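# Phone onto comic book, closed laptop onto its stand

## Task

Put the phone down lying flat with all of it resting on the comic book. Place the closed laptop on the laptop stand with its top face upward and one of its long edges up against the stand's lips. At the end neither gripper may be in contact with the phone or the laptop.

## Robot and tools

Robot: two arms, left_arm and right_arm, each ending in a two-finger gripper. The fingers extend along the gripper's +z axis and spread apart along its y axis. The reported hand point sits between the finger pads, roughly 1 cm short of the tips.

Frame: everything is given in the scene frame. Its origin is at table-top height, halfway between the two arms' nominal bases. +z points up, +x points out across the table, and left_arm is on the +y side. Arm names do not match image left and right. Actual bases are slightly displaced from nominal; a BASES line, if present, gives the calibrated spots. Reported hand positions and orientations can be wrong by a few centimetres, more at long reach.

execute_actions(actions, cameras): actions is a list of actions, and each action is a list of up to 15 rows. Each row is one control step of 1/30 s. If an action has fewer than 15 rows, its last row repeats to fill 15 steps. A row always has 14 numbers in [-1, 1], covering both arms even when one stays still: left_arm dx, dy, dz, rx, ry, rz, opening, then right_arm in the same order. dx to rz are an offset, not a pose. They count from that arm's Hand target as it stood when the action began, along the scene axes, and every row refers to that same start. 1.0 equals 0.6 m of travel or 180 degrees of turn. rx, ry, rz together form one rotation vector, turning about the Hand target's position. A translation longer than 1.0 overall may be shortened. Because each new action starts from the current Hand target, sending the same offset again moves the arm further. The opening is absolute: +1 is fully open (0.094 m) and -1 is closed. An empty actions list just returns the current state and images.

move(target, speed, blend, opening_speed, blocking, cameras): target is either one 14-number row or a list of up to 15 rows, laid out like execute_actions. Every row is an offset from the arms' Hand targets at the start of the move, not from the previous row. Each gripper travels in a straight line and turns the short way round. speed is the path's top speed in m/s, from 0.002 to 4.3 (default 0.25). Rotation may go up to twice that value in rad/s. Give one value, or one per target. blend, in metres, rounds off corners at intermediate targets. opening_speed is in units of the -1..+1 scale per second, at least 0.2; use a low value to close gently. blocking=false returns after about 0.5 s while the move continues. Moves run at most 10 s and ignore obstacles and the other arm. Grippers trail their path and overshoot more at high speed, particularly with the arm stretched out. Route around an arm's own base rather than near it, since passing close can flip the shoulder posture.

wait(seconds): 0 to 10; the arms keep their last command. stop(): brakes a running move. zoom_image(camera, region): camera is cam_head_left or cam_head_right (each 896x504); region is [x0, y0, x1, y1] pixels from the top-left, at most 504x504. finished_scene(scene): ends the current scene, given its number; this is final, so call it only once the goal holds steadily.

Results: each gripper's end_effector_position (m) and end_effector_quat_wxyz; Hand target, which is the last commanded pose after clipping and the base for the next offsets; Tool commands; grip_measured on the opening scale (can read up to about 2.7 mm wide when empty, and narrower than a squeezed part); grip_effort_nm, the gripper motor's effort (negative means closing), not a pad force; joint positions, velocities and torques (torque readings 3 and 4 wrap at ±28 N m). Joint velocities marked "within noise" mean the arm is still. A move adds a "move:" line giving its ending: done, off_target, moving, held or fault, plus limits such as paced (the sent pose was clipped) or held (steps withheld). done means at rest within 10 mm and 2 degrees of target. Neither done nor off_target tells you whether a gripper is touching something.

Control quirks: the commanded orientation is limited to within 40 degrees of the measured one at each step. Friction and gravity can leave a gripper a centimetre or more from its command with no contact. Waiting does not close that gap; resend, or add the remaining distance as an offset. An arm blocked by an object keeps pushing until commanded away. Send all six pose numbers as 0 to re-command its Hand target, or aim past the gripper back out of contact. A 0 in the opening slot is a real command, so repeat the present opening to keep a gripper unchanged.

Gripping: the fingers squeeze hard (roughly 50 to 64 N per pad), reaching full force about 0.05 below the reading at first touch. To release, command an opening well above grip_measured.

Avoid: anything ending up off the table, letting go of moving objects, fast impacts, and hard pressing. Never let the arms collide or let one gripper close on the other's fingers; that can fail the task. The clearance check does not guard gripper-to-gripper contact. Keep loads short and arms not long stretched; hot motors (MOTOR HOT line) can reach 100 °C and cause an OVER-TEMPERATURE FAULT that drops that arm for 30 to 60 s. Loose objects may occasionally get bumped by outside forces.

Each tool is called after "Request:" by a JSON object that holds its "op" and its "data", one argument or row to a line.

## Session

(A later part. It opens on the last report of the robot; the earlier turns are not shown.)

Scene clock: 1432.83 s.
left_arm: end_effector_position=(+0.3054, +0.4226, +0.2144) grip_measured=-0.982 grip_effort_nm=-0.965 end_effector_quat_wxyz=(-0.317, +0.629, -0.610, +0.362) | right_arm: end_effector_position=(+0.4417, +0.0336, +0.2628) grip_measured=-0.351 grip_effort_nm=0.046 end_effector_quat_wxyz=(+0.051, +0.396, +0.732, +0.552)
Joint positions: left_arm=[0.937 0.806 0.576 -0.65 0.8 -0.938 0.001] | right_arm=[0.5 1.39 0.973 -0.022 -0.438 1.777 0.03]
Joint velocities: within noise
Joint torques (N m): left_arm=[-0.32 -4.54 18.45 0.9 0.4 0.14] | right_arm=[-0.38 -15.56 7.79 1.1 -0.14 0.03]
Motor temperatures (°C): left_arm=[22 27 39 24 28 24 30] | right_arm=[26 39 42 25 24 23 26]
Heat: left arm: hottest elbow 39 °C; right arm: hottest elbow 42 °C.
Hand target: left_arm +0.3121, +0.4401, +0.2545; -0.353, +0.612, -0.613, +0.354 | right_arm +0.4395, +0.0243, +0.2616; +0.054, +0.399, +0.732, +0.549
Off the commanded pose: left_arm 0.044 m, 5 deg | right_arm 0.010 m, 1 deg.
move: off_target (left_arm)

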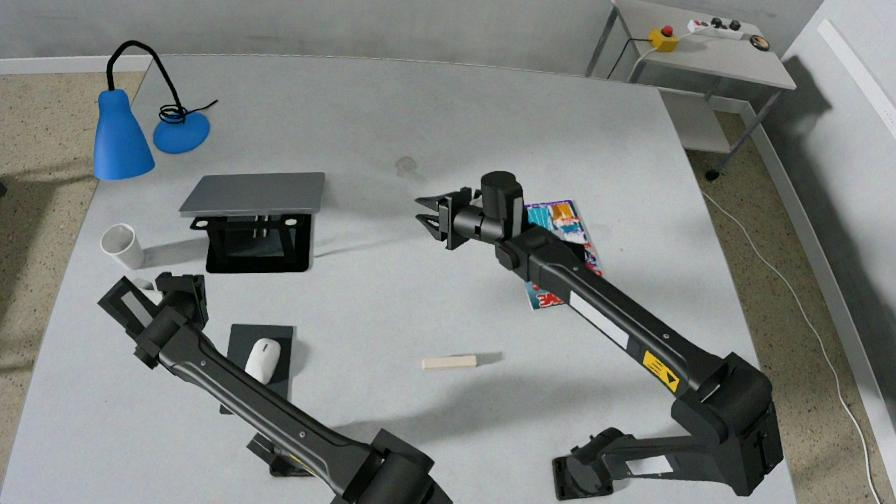

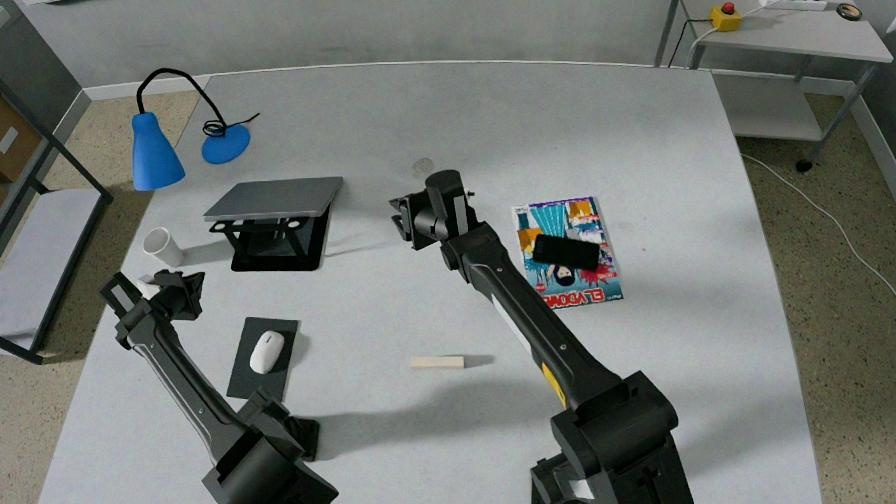

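Request:
{"op": "move", "data": {
  "target": [0,0,0,0,0,0,-1,0.174,0.248,-0.2,0,0,0,-0.05],
  "speed": 0.15
}}

Request:
{"op": "zoom_image", "data": {
  "camera": "cam_head_right",
  "region": [265, 145, 425, 245]
}}

Request:
{"op": "zoom_image", "data": {
  "camera": "cam_head_left",
  "region": [265, 145, 425, 245]
}}

Scene clock: 1453.93 s.
left_arm: end_effector_position=(+0.3053, +0.4224, +0.2150) grip_measured=-0.982 grip_effort_nm=-0.965 end_effector_quat_wxyz=(-0.318, +0.629, -0.611, +0.362) | right_arm: end_effector_position=(+0.5298, +0.1540, +0.1273) grip_measured=-0.051 grip_effort_nm=0.071 end_effector_quat_wxyz=(+0.049, +0.409, +0.740, +0.531)
Joint positions: left_arm=[0.938 0.804 0.576 -0.65 0.8 -0.937 0.001] | right_arm=[0.614 1.9 1.249 0.18 -0.318 1.825 0.045]
Joint velocities: within noise
Joint torques (N m): left_arm=[-0.56 -5.25 18.41 0.98 0.44 0.18] | right_arm=[1.26 -19.84 12.05 1.95 0.03 0.16]
Motor temperatures (°C): left_arm=[22 27 43 24 28 24 30] | right_arm=[26 39 42 25 24 23 26]
Heat: left arm: hottest elbow 43 °C; right arm: hottest elbow 42 °C.
Hand target: left_arm +0.3121, +0.4400, +0.2546; -0.353, +0.612, -0.613, +0.354 | right_arm +0.5439, +0.1732, +0.1416; +0.054, +0.399, +0.732, +0.549
Off the commanded pose: left_arm 0.044 m, 4 deg | right_arm 0.028 m, 3 deg.
move: off_target (left_arm, right_arm)

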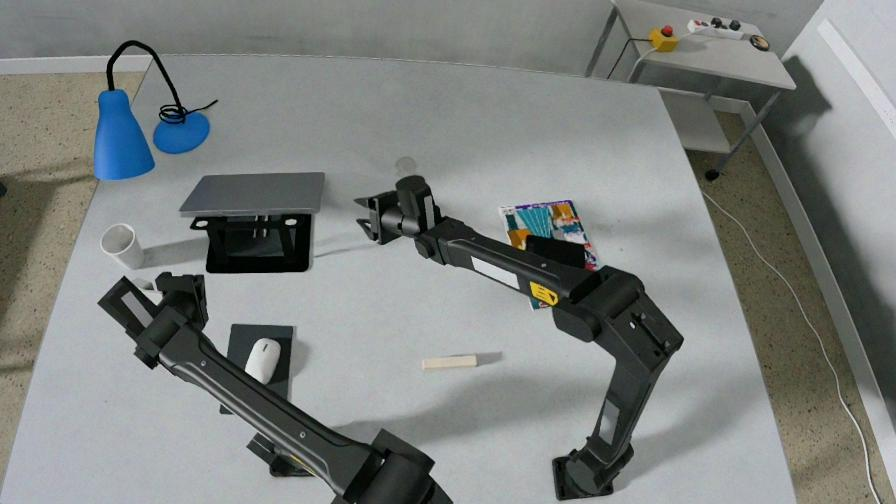

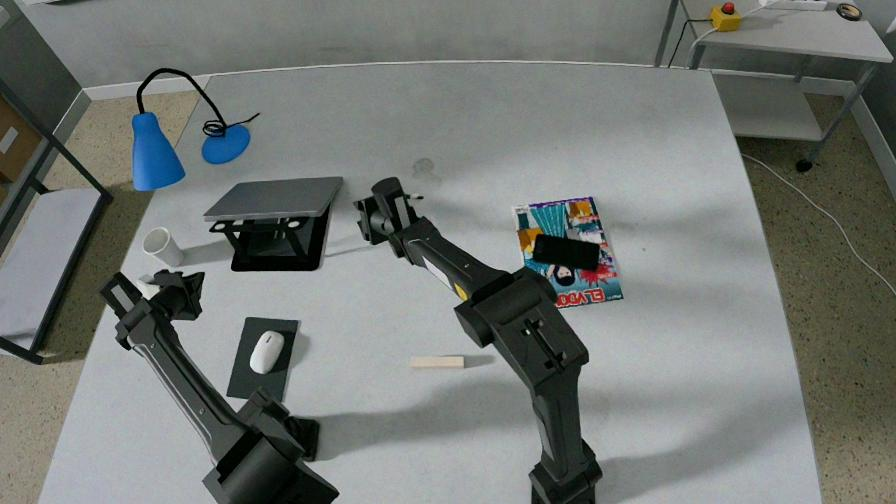

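Scaled by 3.150.

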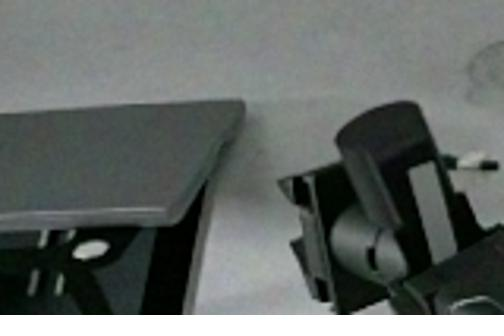

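Scaled by 3.150.

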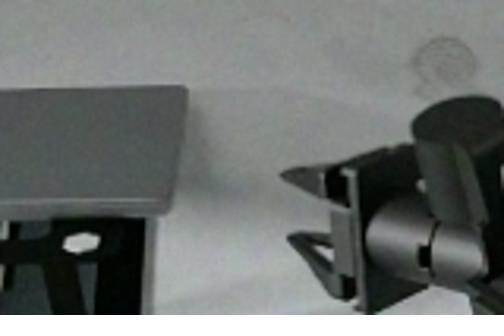

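Request:
{"op": "move", "data": {
  "target": [
    [0,0,0,0,0,0,-1,0.05,0.075,-0.05,0,0,0,-0.05],
    [0,0,0,0,0,0,-1,0.1035,0.151,-0.099,0,0,0,-0.05]
  ],
  "speed": 0.06
}}

Request:
{"op": "zoom_image", "data": {
  "camera": "cam_head_right",
  "region": [265, 145, 385, 235]
}}

Request:
{"op": "zoom_image", "data": {
  "camera": "cam_head_left",
  "region": [265, 145, 385, 235]
}}

Scene clock: 1462.70 s.
left_arm: end_effector_position=(+0.3053, +0.4224, +0.2150) grip_measured=-0.982 grip_effort_nm=-0.969 end_effector_quat_wxyz=(-0.318, +0.628, -0.611, +0.362) | right_arm: end_effector_position=(+0.5984, +0.2454, +0.0817) grip_measured=-0.051 grip_effort_nm=0.061 end_effector_quat_wxyz=(+0.056, +0.403, +0.734, +0.543)
Joint positions: left_arm=[0.938 0.804 0.576 -0.65 0.8 -0.936 0.001] | right_arm=[0.665 2.206 1.615 0.158 -0.27 1.847 0.045]
Joint velocities: within noise
Joint torques (N m): left_arm=[-0.73 -4.72 18.39 1.2 0.43 0.16] | right_arm=[1.14 -23.82 12.59 0.99 0.04 0.16]
Motor temperatures (°C): left_arm=[22 27 44 24 28 24 30] | right_arm=[26 39 44 25 24 23 26]
Heat: left arm: hottest elbow 44 °C; right arm: hottest elbow 44 °C.
Hand target: left_arm +0.3121, +0.4400, +0.2546; -0.353, +0.612, -0.613, +0.354 | right_arm +0.6060, +0.2638, +0.0825; +0.054, +0.399, +0.732, +0.549
Off the commanded pose: left_arm 0.044 m, 4 deg | right_arm 0.020 m, 1 deg.
move: off_target (left_arm, right_arm)

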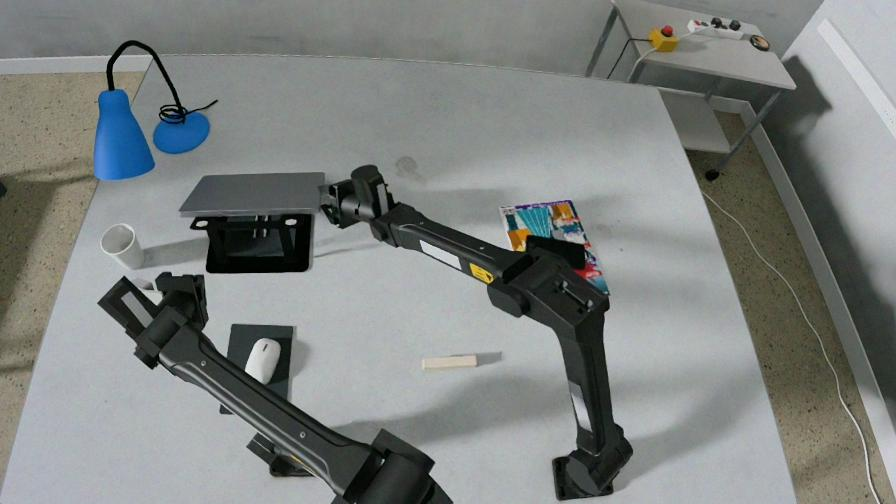

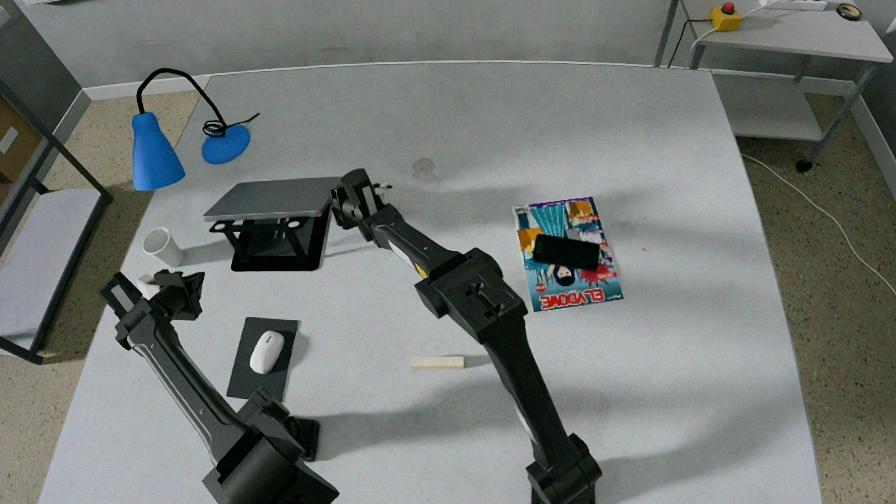

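Scaled by 4.200.

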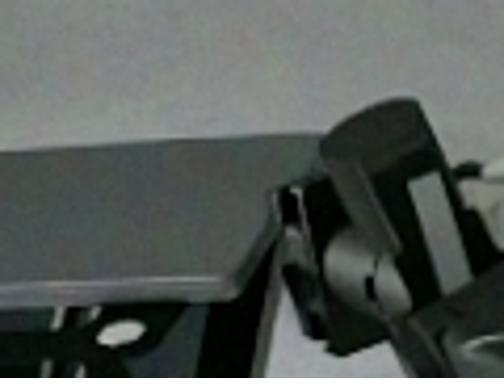

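Scaled by 4.200.

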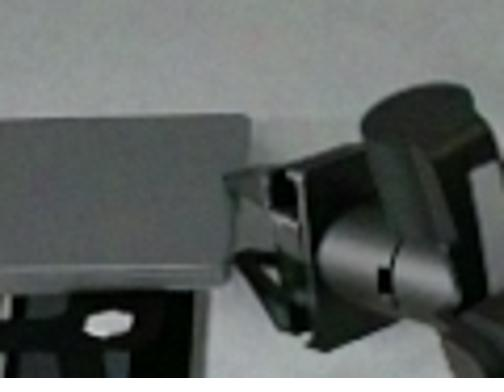

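Request:
{"op": "move", "data": {
  "target": [0,0,0,0,0,0,-1,0.018,0.032,-0.012,0,0,0,-0.05],
  "speed": 0.05
}}

Request:
{"op": "zoom_image", "data": {
  "camera": "cam_head_right",
  "region": [265, 145, 385, 235]
}}

Request:
{"op": "zoom_image", "data": {
  "camera": "cam_head_left",
  "region": [265, 145, 385, 235]
}}

Scene clock: 1467.30 s.
left_arm: end_effector_position=(+0.3053, +0.4224, +0.2150) grip_measured=-0.982 grip_effort_nm=-0.974 end_effector_quat_wxyz=(-0.318, +0.628, -0.611, +0.362) | right_arm: end_effector_position=(+0.6101, +0.2645, +0.0751) grip_measured=-0.051 grip_effort_nm=0.061 end_effector_quat_wxyz=(+0.056, +0.403, +0.734, +0.543)
Joint positions: left_arm=[0.938 0.804 0.576 -0.65 0.8 -0.936 0.001] | right_arm=[0.676 2.263 1.703 0.129 -0.259 1.852 0.045]
Joint velocities: within noise
Joint torques (N m): left_arm=[-0.26 -3.9 18.32 0.95 0.43 0.12] | right_arm=[1.26 -24.53 12.78 1.14 0.03 0.16]
Motor temperatures (°C): left_arm=[22 27 44 24 28 24 30] | right_arm=[26 39 45 25 24 23 26]
Heat: left arm: hottest elbow 44 °C; right arm: hottest elbow 45 °C.
Hand target: left_arm +0.3121, +0.4400, +0.2546; -0.353, +0.612, -0.613, +0.354 | right_arm +0.6169, +0.2829, +0.0751; +0.054, +0.399, +0.732, +0.549
Off the commanded pose: left_arm 0.044 m, 4 deg | right_arm 0.020 m, 1 deg.
move: off_target (left_arm, right_arm)

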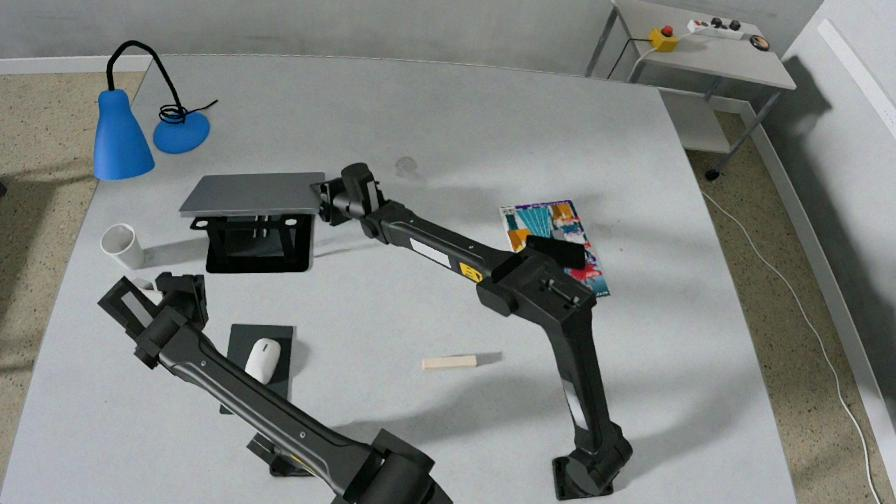

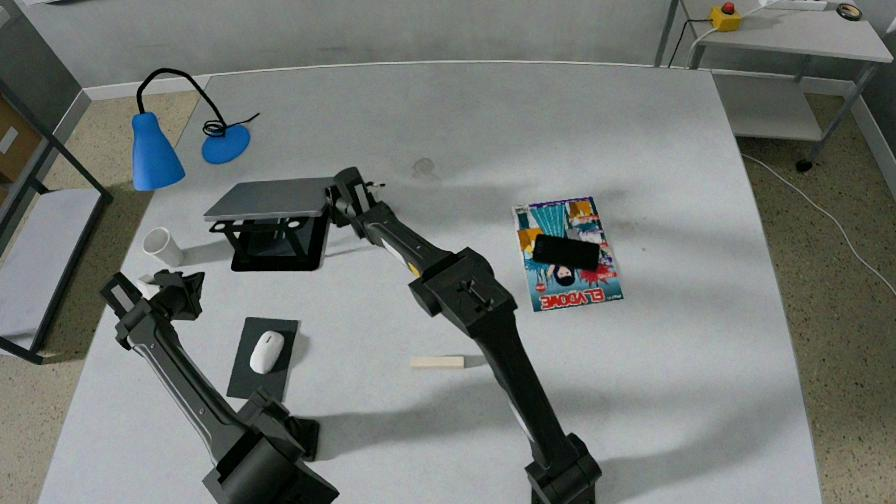

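Scaled by 4.200.

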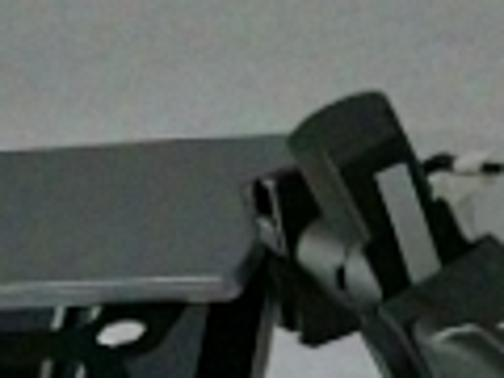

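Scaled by 4.200.

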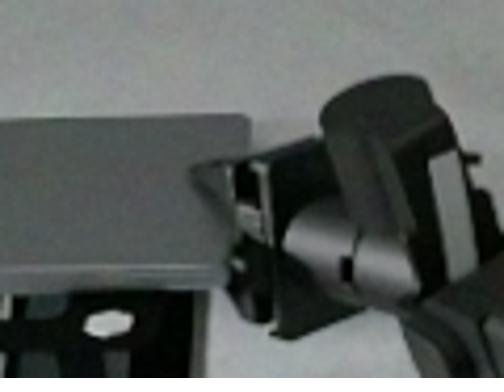

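Request:
{"op": "move", "data": {
  "target": [0,0,0,0,0,0,-1,0,0,0.0,0,0,0,-0.8],
  "speed": 0.05,
  "opening_speed": 0.25
}}

Request:
{"op": "zoom_image", "data": {
  "camera": "cam_head_left",
  "region": [170, 155, 350, 245]
}}

Scene clock: 1473.17 s.
left_arm: end_effector_position=(+0.3053, +0.4224, +0.2150) grip_measured=-0.982 grip_effort_nm=-0.969 end_effector_quat_wxyz=(-0.318, +0.628, -0.611, +0.362) | right_arm: end_effector_position=(+0.6146, +0.2664, +0.0830) grip_measured=-0.648 grip_effort_nm=-1.043 end_effector_quat_wxyz=(+0.067, +0.396, +0.735, +0.547)
Joint positions: left_arm=[0.938 0.804 0.576 -0.65 0.8 -0.936 0.001] | right_arm=[0.676 2.263 1.718 0.129 -0.251 1.833 0.017]
Joint velocities: within noise
Joint torques (N m): left_arm=[-0.79 -4.42 18.52 0.98 0.51 0.14] | right_arm=[1.26 -24.53 11.93 1.11 -0.24 0.33]
Motor temperatures (°C): left_arm=[22 27 45 24 28 24 30] | right_arm=[26 40 46 25 24 23 26]
Heat: left arm: hottest elbow 45 °C; right arm: hottest elbow 46 °C.
Hand target: left_arm +0.3122, +0.4400, +0.2546; -0.353, +0.612, -0.613, +0.354 | right_arm +0.6170, +0.2829, +0.0753; +0.054, +0.399, +0.732, +0.549
Off the commanded pose: left_arm 0.044 m, 4 deg | right_arm 0.018 m, 2 deg.
move: off_target (left_arm, right_arm)

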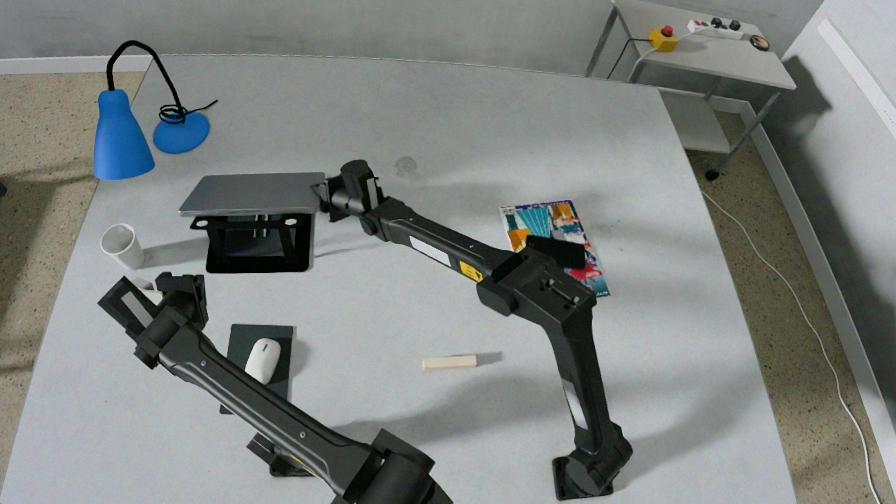

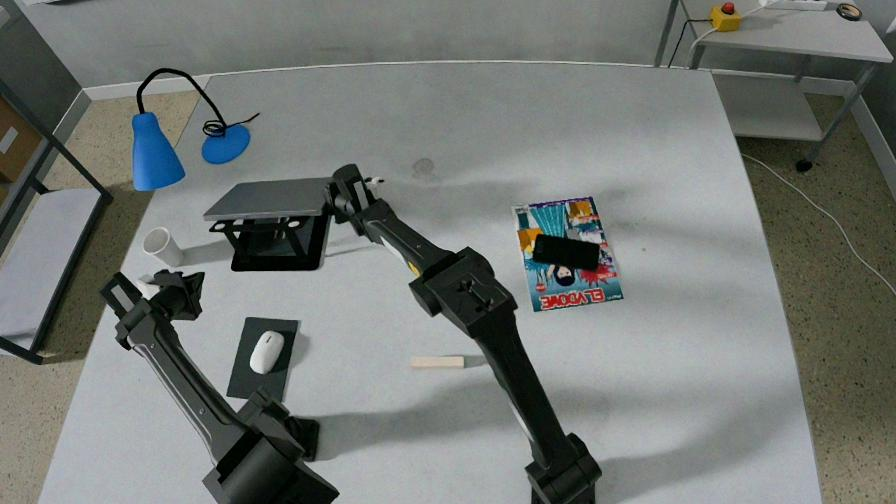

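Scaled by 2.800.

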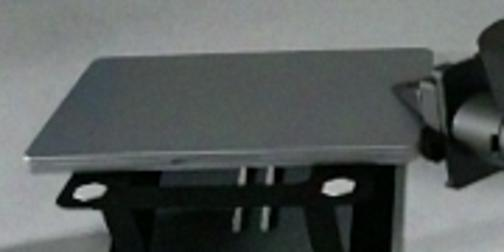

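Request:
{"op": "move", "data": {
  "target": [0,0,0,0,0,0,-1,-0.095,-0.02,0.11,0,0,0,-0.8],
  "speed": 0.05
}}

Request:
{"op": "zoom_image", "data": {
  "camera": "cam_head_left",
  "region": [200, 150, 310, 230]
}}

Request:
{"op": "zoom_image", "data": {
  "camera": "cam_head_right",
  "region": [200, 150, 310, 230]
}}

Scene clock: 1478.33 s.
left_arm: end_effector_position=(+0.3053, +0.4224, +0.2150) grip_measured=-0.982 grip_effort_nm=-0.969 end_effector_quat_wxyz=(-0.318, +0.628, -0.611, +0.362) | right_arm: end_effector_position=(+0.5863, +0.2537, +0.0925) grip_measured=-0.649 grip_effort_nm=-1.043 end_effector_quat_wxyz=(+0.072, +0.419, +0.735, +0.529)
Joint positions: left_arm=[0.938 0.804 0.576 -0.65 0.8 -0.936 0.001] | right_arm=[0.697 2.174 1.608 0.113 -0.194 1.86 0.016]
Joint velocities: within noise
Joint torques (N m): left_arm=[-0.56 -4.19 18.21 0.84 0.42 0.18] | right_arm=[2.61 -32.67 7.27 0.81 -0.98 0.26]
Motor temperatures (°C): left_arm=[22 27 45 24 28 24 30] | right_arm=[26 41 45 25 24 23 26]
Heat: left arm: hottest elbow 45 °C; right arm: hottest elbow 45 °C.
Hand target: left_arm +0.3122, +0.4400, +0.2546; -0.353, +0.612, -0.613, +0.354 | right_arm +0.5598, +0.2709, +0.1410; +0.054, +0.399, +0.733, +0.549
Off the commanded pose: left_arm 0.044 m, 4 deg | right_arm 0.058 m, 4 deg.
move: off_target (left_arm, right_arm)

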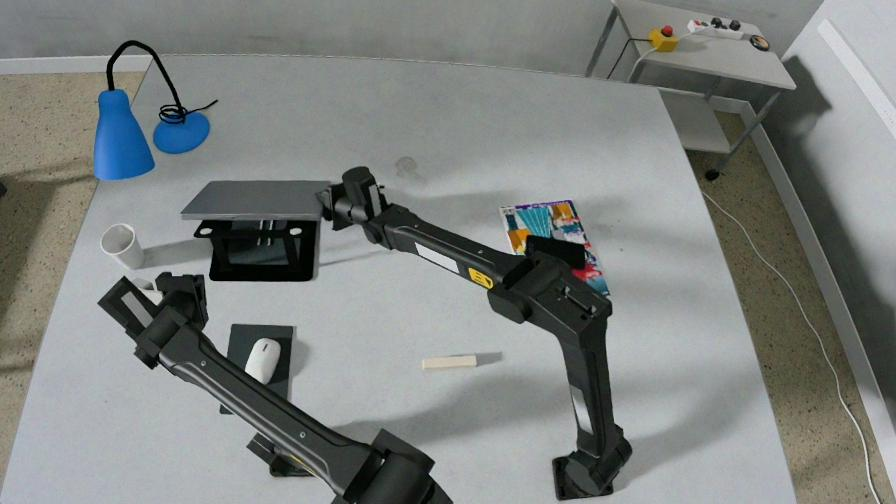

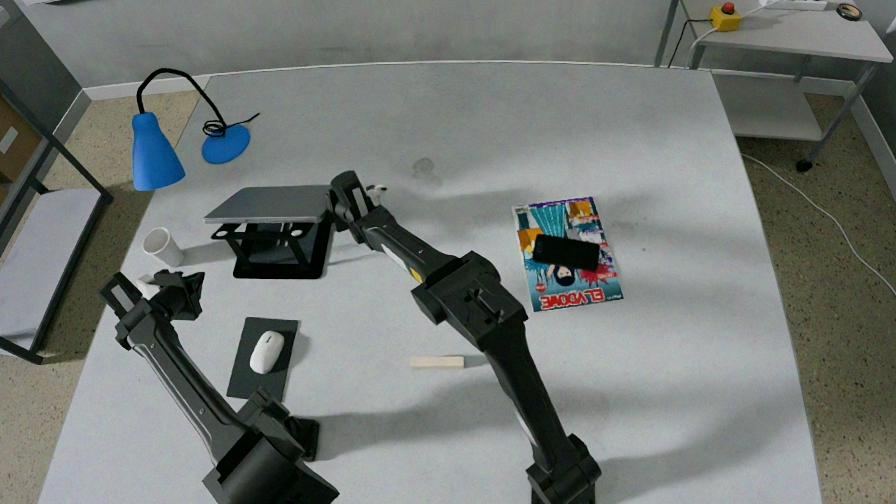

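Scaled by 4.582.

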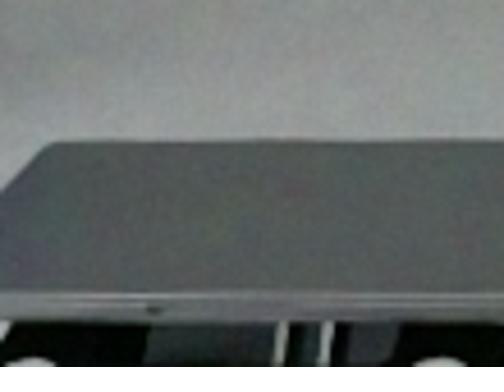

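Scaled by 4.582.

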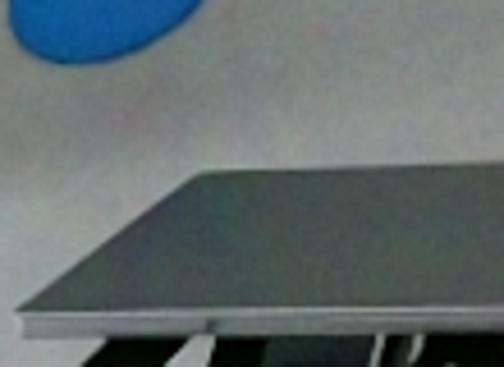

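Request:
{"op": "move", "data": {
  "target": [0,0,0,0,0,0,-1,0.0,0.0,0.06,0,0,0,-0.8],
  "speed": 0.05
}}

Request:
{"op": "zoom_image", "data": {
  "camera": "cam_head_left",
  "region": [180, 150, 340, 290]
}}

Request:
{"op": "zoom_image", "data": {
  "camera": "cam_head_right",
  "region": [200, 150, 360, 290]
}}

Scene clock: 1482.80 s.
left_arm: end_effector_position=(+0.3053, +0.4224, +0.2150) grip_measured=-0.982 grip_effort_nm=-0.969 end_effector_quat_wxyz=(-0.318, +0.628, -0.611, +0.362) | right_arm: end_effector_position=(+0.5800, +0.2499, +0.1041) grip_measured=-0.649 grip_effort_nm=-1.033 end_effector_quat_wxyz=(+0.066, +0.427, +0.742, +0.513)
Joint positions: left_arm=[0.938 0.804 0.576 -0.65 0.8 -0.936 0.001] | right_arm=[0.699 2.14 1.608 0.038 -0.192 1.863 0.016]
Joint velocities: within noise
Joint torques (N m): left_arm=[-0.26 -4.84 18.15 0.8 0.45 0.19] | right_arm=[2.43 -32.67 9.11 1.07 -1.08 0.2]
Motor temperatures (°C): left_arm=[22 27 46 24 28 24 30] | right_arm=[26 42 45 25 25 23 27]
Heat: left arm: hottest elbow 46 °C; right arm: hottest elbow 45 °C.
Hand target: left_arm +0.3122, +0.4400, +0.2546; -0.353, +0.612, -0.613, +0.354 | right_arm +0.5599, +0.2709, +0.1770; +0.054, +0.399, +0.732, +0.549
Off the commanded pose: left_arm 0.044 m, 4 deg | right_arm 0.079 m, 5 deg.
move: off_target (left_arm, right_arm)

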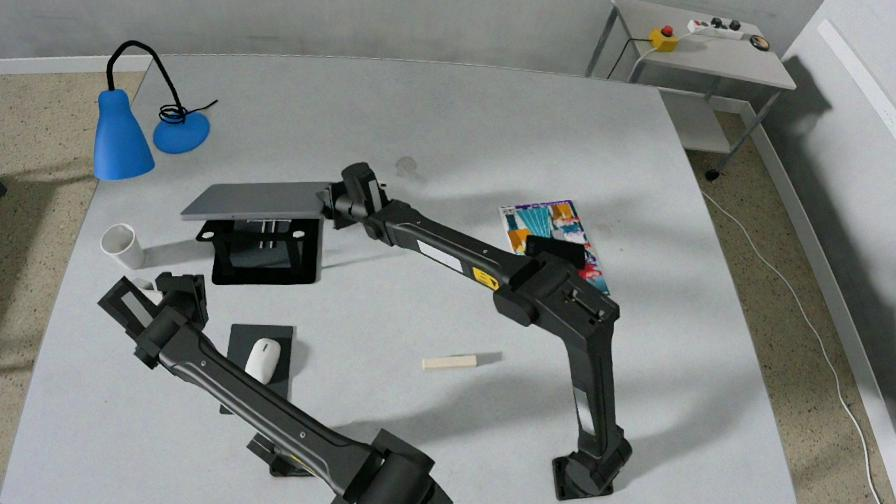

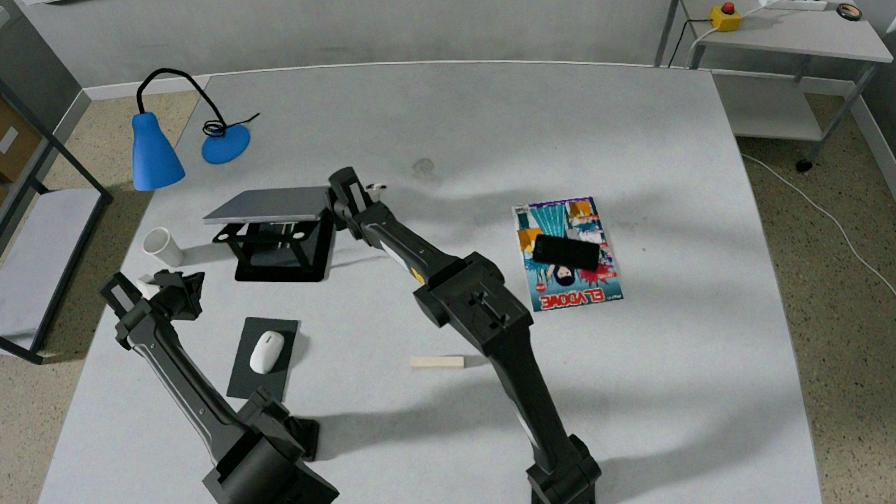

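Scaled by 3.150.

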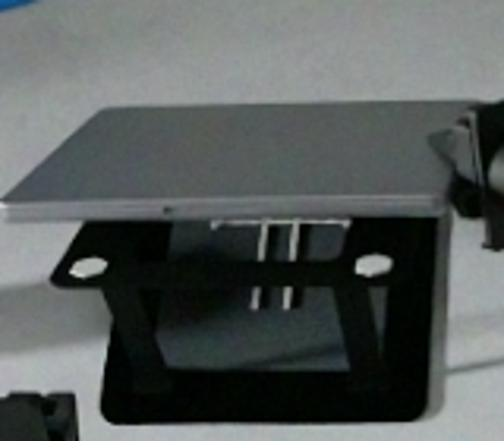

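Scaled by 3.150.

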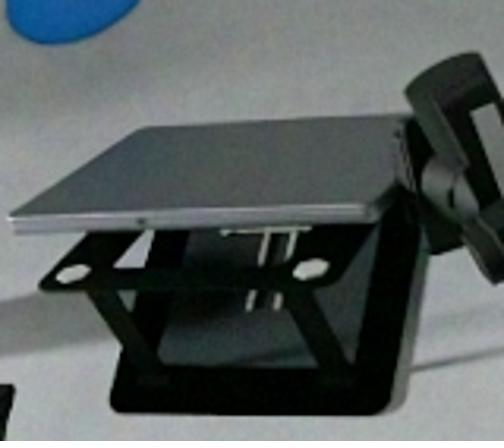

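Request:
{"op": "move", "data": {
  "target": [0,0,0,0,0,0,-1,-0.04,0.0,0.03,0,0,0,-0.8],
  "speed": 0.05
}}

Request:
{"op": "zoom_image", "data": {
  "camera": "cam_head_left",
  "region": [180, 150, 340, 290]
}}

Request:
{"op": "zoom_image", "data": {
  "camera": "cam_head_right",
  "region": [200, 150, 360, 290]
}}

Scene clock: 1486.50 s.
left_arm: end_effector_position=(+0.3053, +0.4224, +0.2150) grip_measured=-0.982 grip_effort_nm=-0.965 end_effector_quat_wxyz=(-0.318, +0.628, -0.611, +0.362) | right_arm: end_effector_position=(+0.5626, +0.2490, +0.1161) grip_measured=-0.652 grip_effort_nm=-1.033 end_effector_quat_wxyz=(+0.069, +0.428, +0.745, +0.506)
Joint positions: left_arm=[0.938 0.804 0.576 -0.65 0.8 -0.936 0.001] | right_arm=[0.717 2.091 1.567 0.018 -0.168 1.863 0.016]
Joint velocities: within noise
Joint torques (N m): left_arm=[-0.62 -5.01 18.22 1.01 0.41 0.11] | right_arm=[2.84 -33.44 8.49 1.31 -1.16 0.3]
Motor temperatures (°C): left_arm=[22 27 46 24 28 24 30] | right_arm=[26 42 45 25 25 23 27]
Heat: left arm: hottest elbow 46 °C; right arm: hottest elbow 45 °C.
Hand target: left_arm +0.3122, +0.4400, +0.2546; -0.353, +0.612, -0.613, +0.354 | right_arm +0.5359, +0.2709, +0.1952; +0.054, +0.399, +0.732, +0.549
Off the commanded pose: left_arm 0.044 m, 4 deg | right_arm 0.086 m, 6 deg.
move: off_target (left_arm, right_arm)

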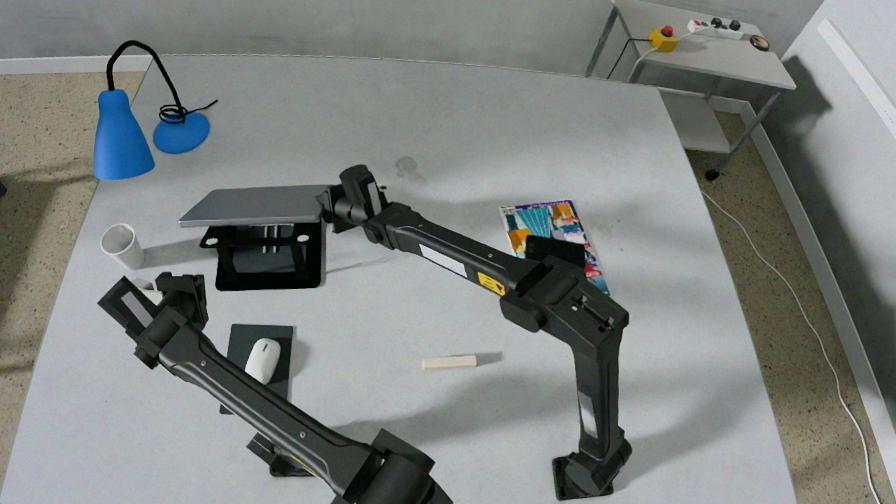

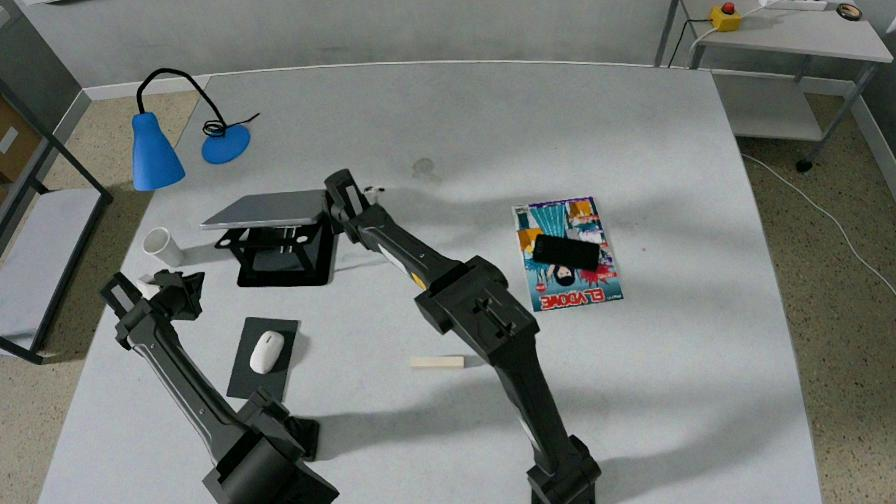

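Scaled by 3.150.

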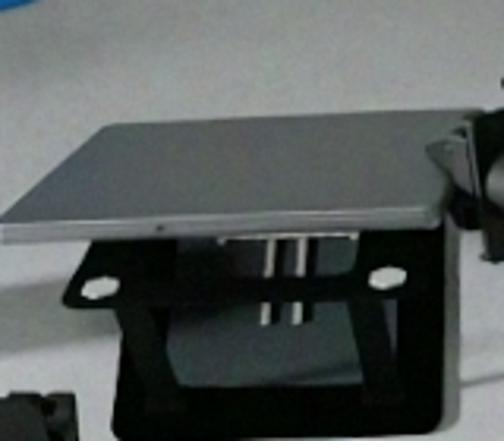

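Scaled by 3.150.

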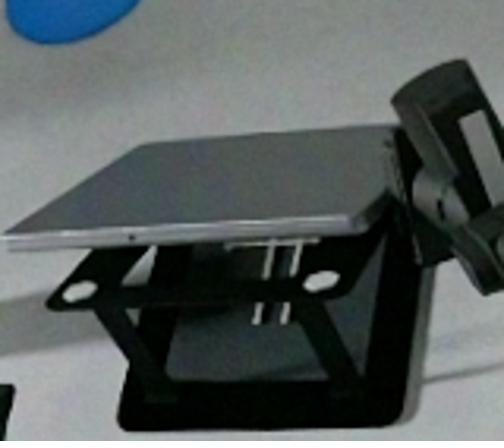

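Request:
{"op": "move", "data": {
  "target": [0,0,0,0,0,0,-1,0.0,0.0,0.07,0,0,0,-0.8],
  "speed": 0.06
}}

Request:
{"op": "zoom_image", "data": {
  "camera": "cam_head_left",
  "region": [180, 150, 340, 290]
}}

Request:
{"op": "zoom_image", "data": {
  "camera": "cam_head_right",
  "region": [200, 150, 360, 290]
}}

Scene clock: 1492.10 s.
left_arm: end_effector_position=(+0.3053, +0.4224, +0.2150) grip_measured=-0.982 grip_effort_nm=-0.965 end_effector_quat_wxyz=(-0.318, +0.628, -0.611, +0.362) | right_arm: end_effector_position=(+0.5507, +0.2458, +0.1312) grip_measured=-0.654 grip_effort_nm=-1.038 end_effector_quat_wxyz=(+0.061, +0.433, +0.756, +0.488)
Joint positions: left_arm=[0.938 0.804 0.576 -0.65 0.8 -0.936 0.001] | right_arm=[0.723 2.048 1.567 -0.071 -0.17 1.864 0.016]
Joint velocities: within noise
Joint torques (N m): left_arm=[-0.09 -4.48 18.25 0.95 0.46 0.13] | right_arm=[2.32 -33.73 11.18 1.24 -1.12 0.3]
Motor temperatures (°C): left_arm=[22 27 46 24 28 24 30] | right_arm=[26 45 44 25 26 23 27]
Heat: left arm: hottest elbow 46 °C; right arm: hottest shoulder 45 °C.
Hand target: left_arm +0.3122, +0.4400, +0.2546; -0.353, +0.612, -0.613, +0.354 | right_arm +0.5359, +0.2709, +0.2371; +0.054, +0.399, +0.732, +0.549
Off the commanded pose: left_arm 0.044 m, 4 deg | right_arm 0.110 m, 8 deg.
move: off_target (left_arm, right_arm)

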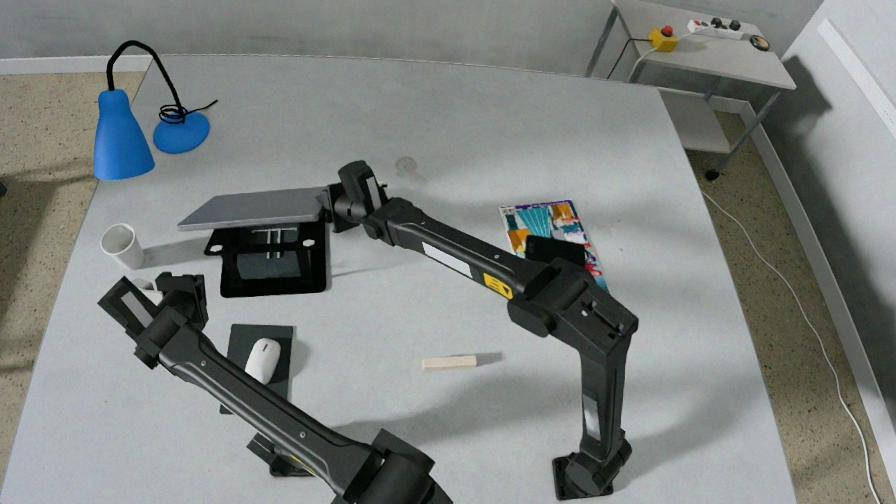

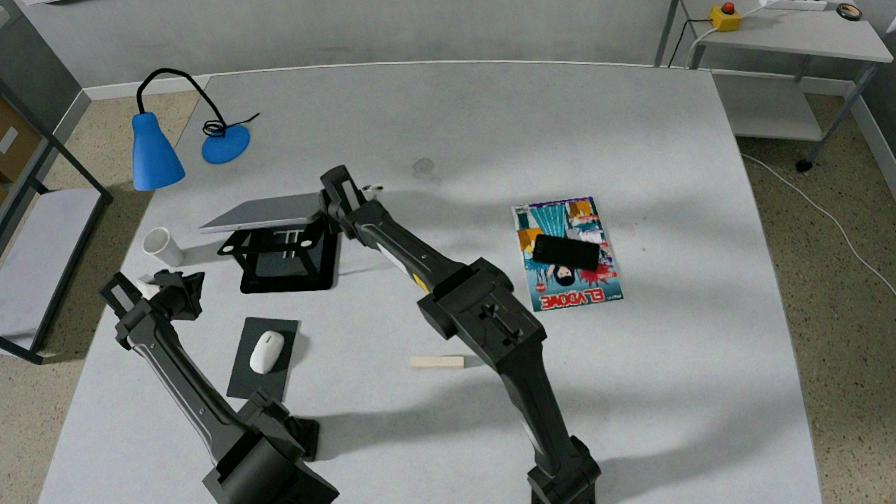

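Scaled by 3.150.

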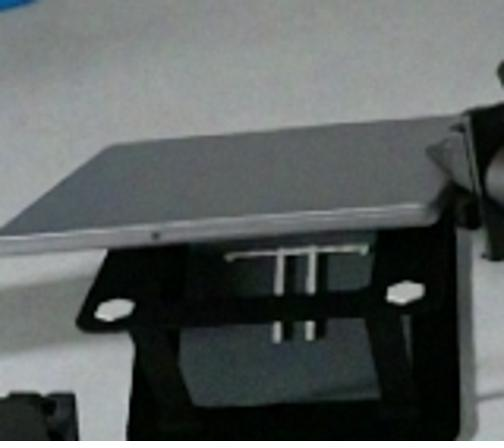

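Scaled by 3.150.

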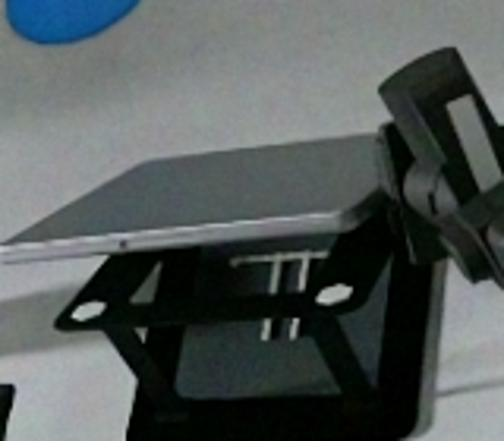

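Request:
{"op": "move", "data": {
  "target": [0,0,0,0,0,0,-1,0.04,-0.015,-0.225,0,0,0,-0.8],
  "speed": 0.06
}}

Request:
{"op": "zoom_image", "data": {
  "camera": "cam_head_left",
  "region": [180, 150, 340, 290]
}}

Request:
{"op": "zoom_image", "data": {
  "camera": "cam_head_right",
  "region": [200, 150, 360, 290]
}}

Scene clock: 1505.83 s.
left_arm: end_effector_position=(+0.3052, +0.4222, +0.2148) grip_measured=-0.982 grip_effort_nm=-0.965 end_effector_quat_wxyz=(-0.317, +0.629, -0.611, +0.362) | right_arm: end_effector_position=(+0.5577, +0.2572, +0.1034) grip_measured=-0.657 grip_effort_nm=-1.043 end_effector_quat_wxyz=(+0.066, +0.391, +0.744, +0.538)
Joint positions: left_arm=[0.938 0.804 0.576 -0.651 0.8 -0.936 0.001] | right_arm=[0.717 2.121 1.532 0.153 -0.22 1.831 0.016]
Joint velocities: within noise
Joint torques (N m): left_arm=[-0.44 -4.37 18.54 0.85 0.48 0.17] | right_arm=[0.5 -24.29 8.72 2.51 -0.36 0.46]
Motor temperatures (°C): left_arm=[22 26 47 24 28 24 30] | right_arm=[26 46 44 25 26 23 27]
Heat: left arm: hottest elbow 47 °C; right arm: hottest shoulder 46 °C.
Hand target: left_arm +0.3122, +0.4400, +0.2546; -0.353, +0.612, -0.613, +0.354 | right_arm +0.5597, +0.2620, +0.1020; +0.054, +0.399, +0.732, +0.549
Off the commanded pose: left_arm 0.044 m, 5 deg | right_arm 0.005 m, 2 deg.
move: off_target (left_arm)

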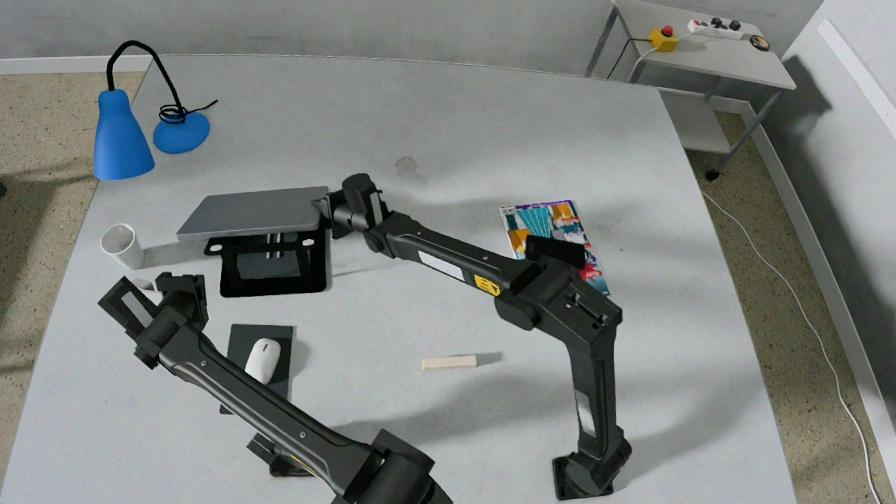

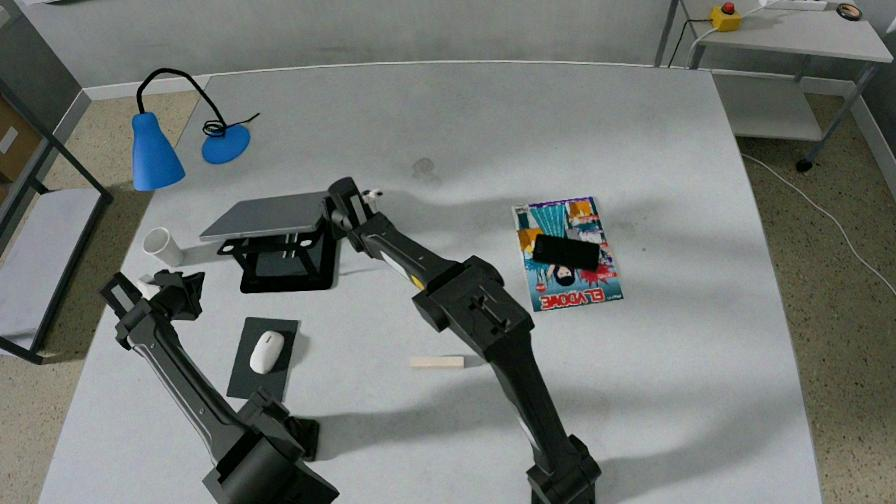

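Scaled by 3.150.

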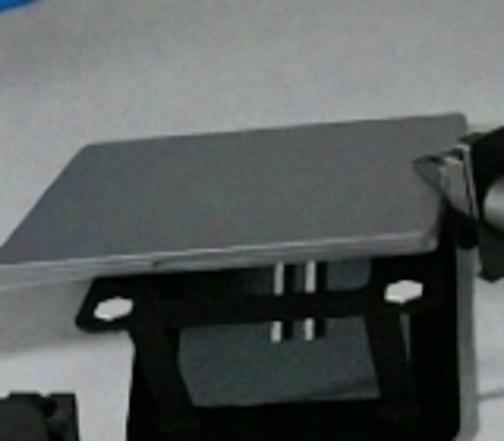

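Scaled by 3.150.

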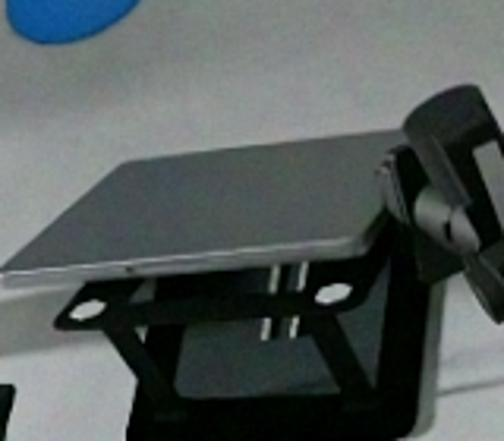

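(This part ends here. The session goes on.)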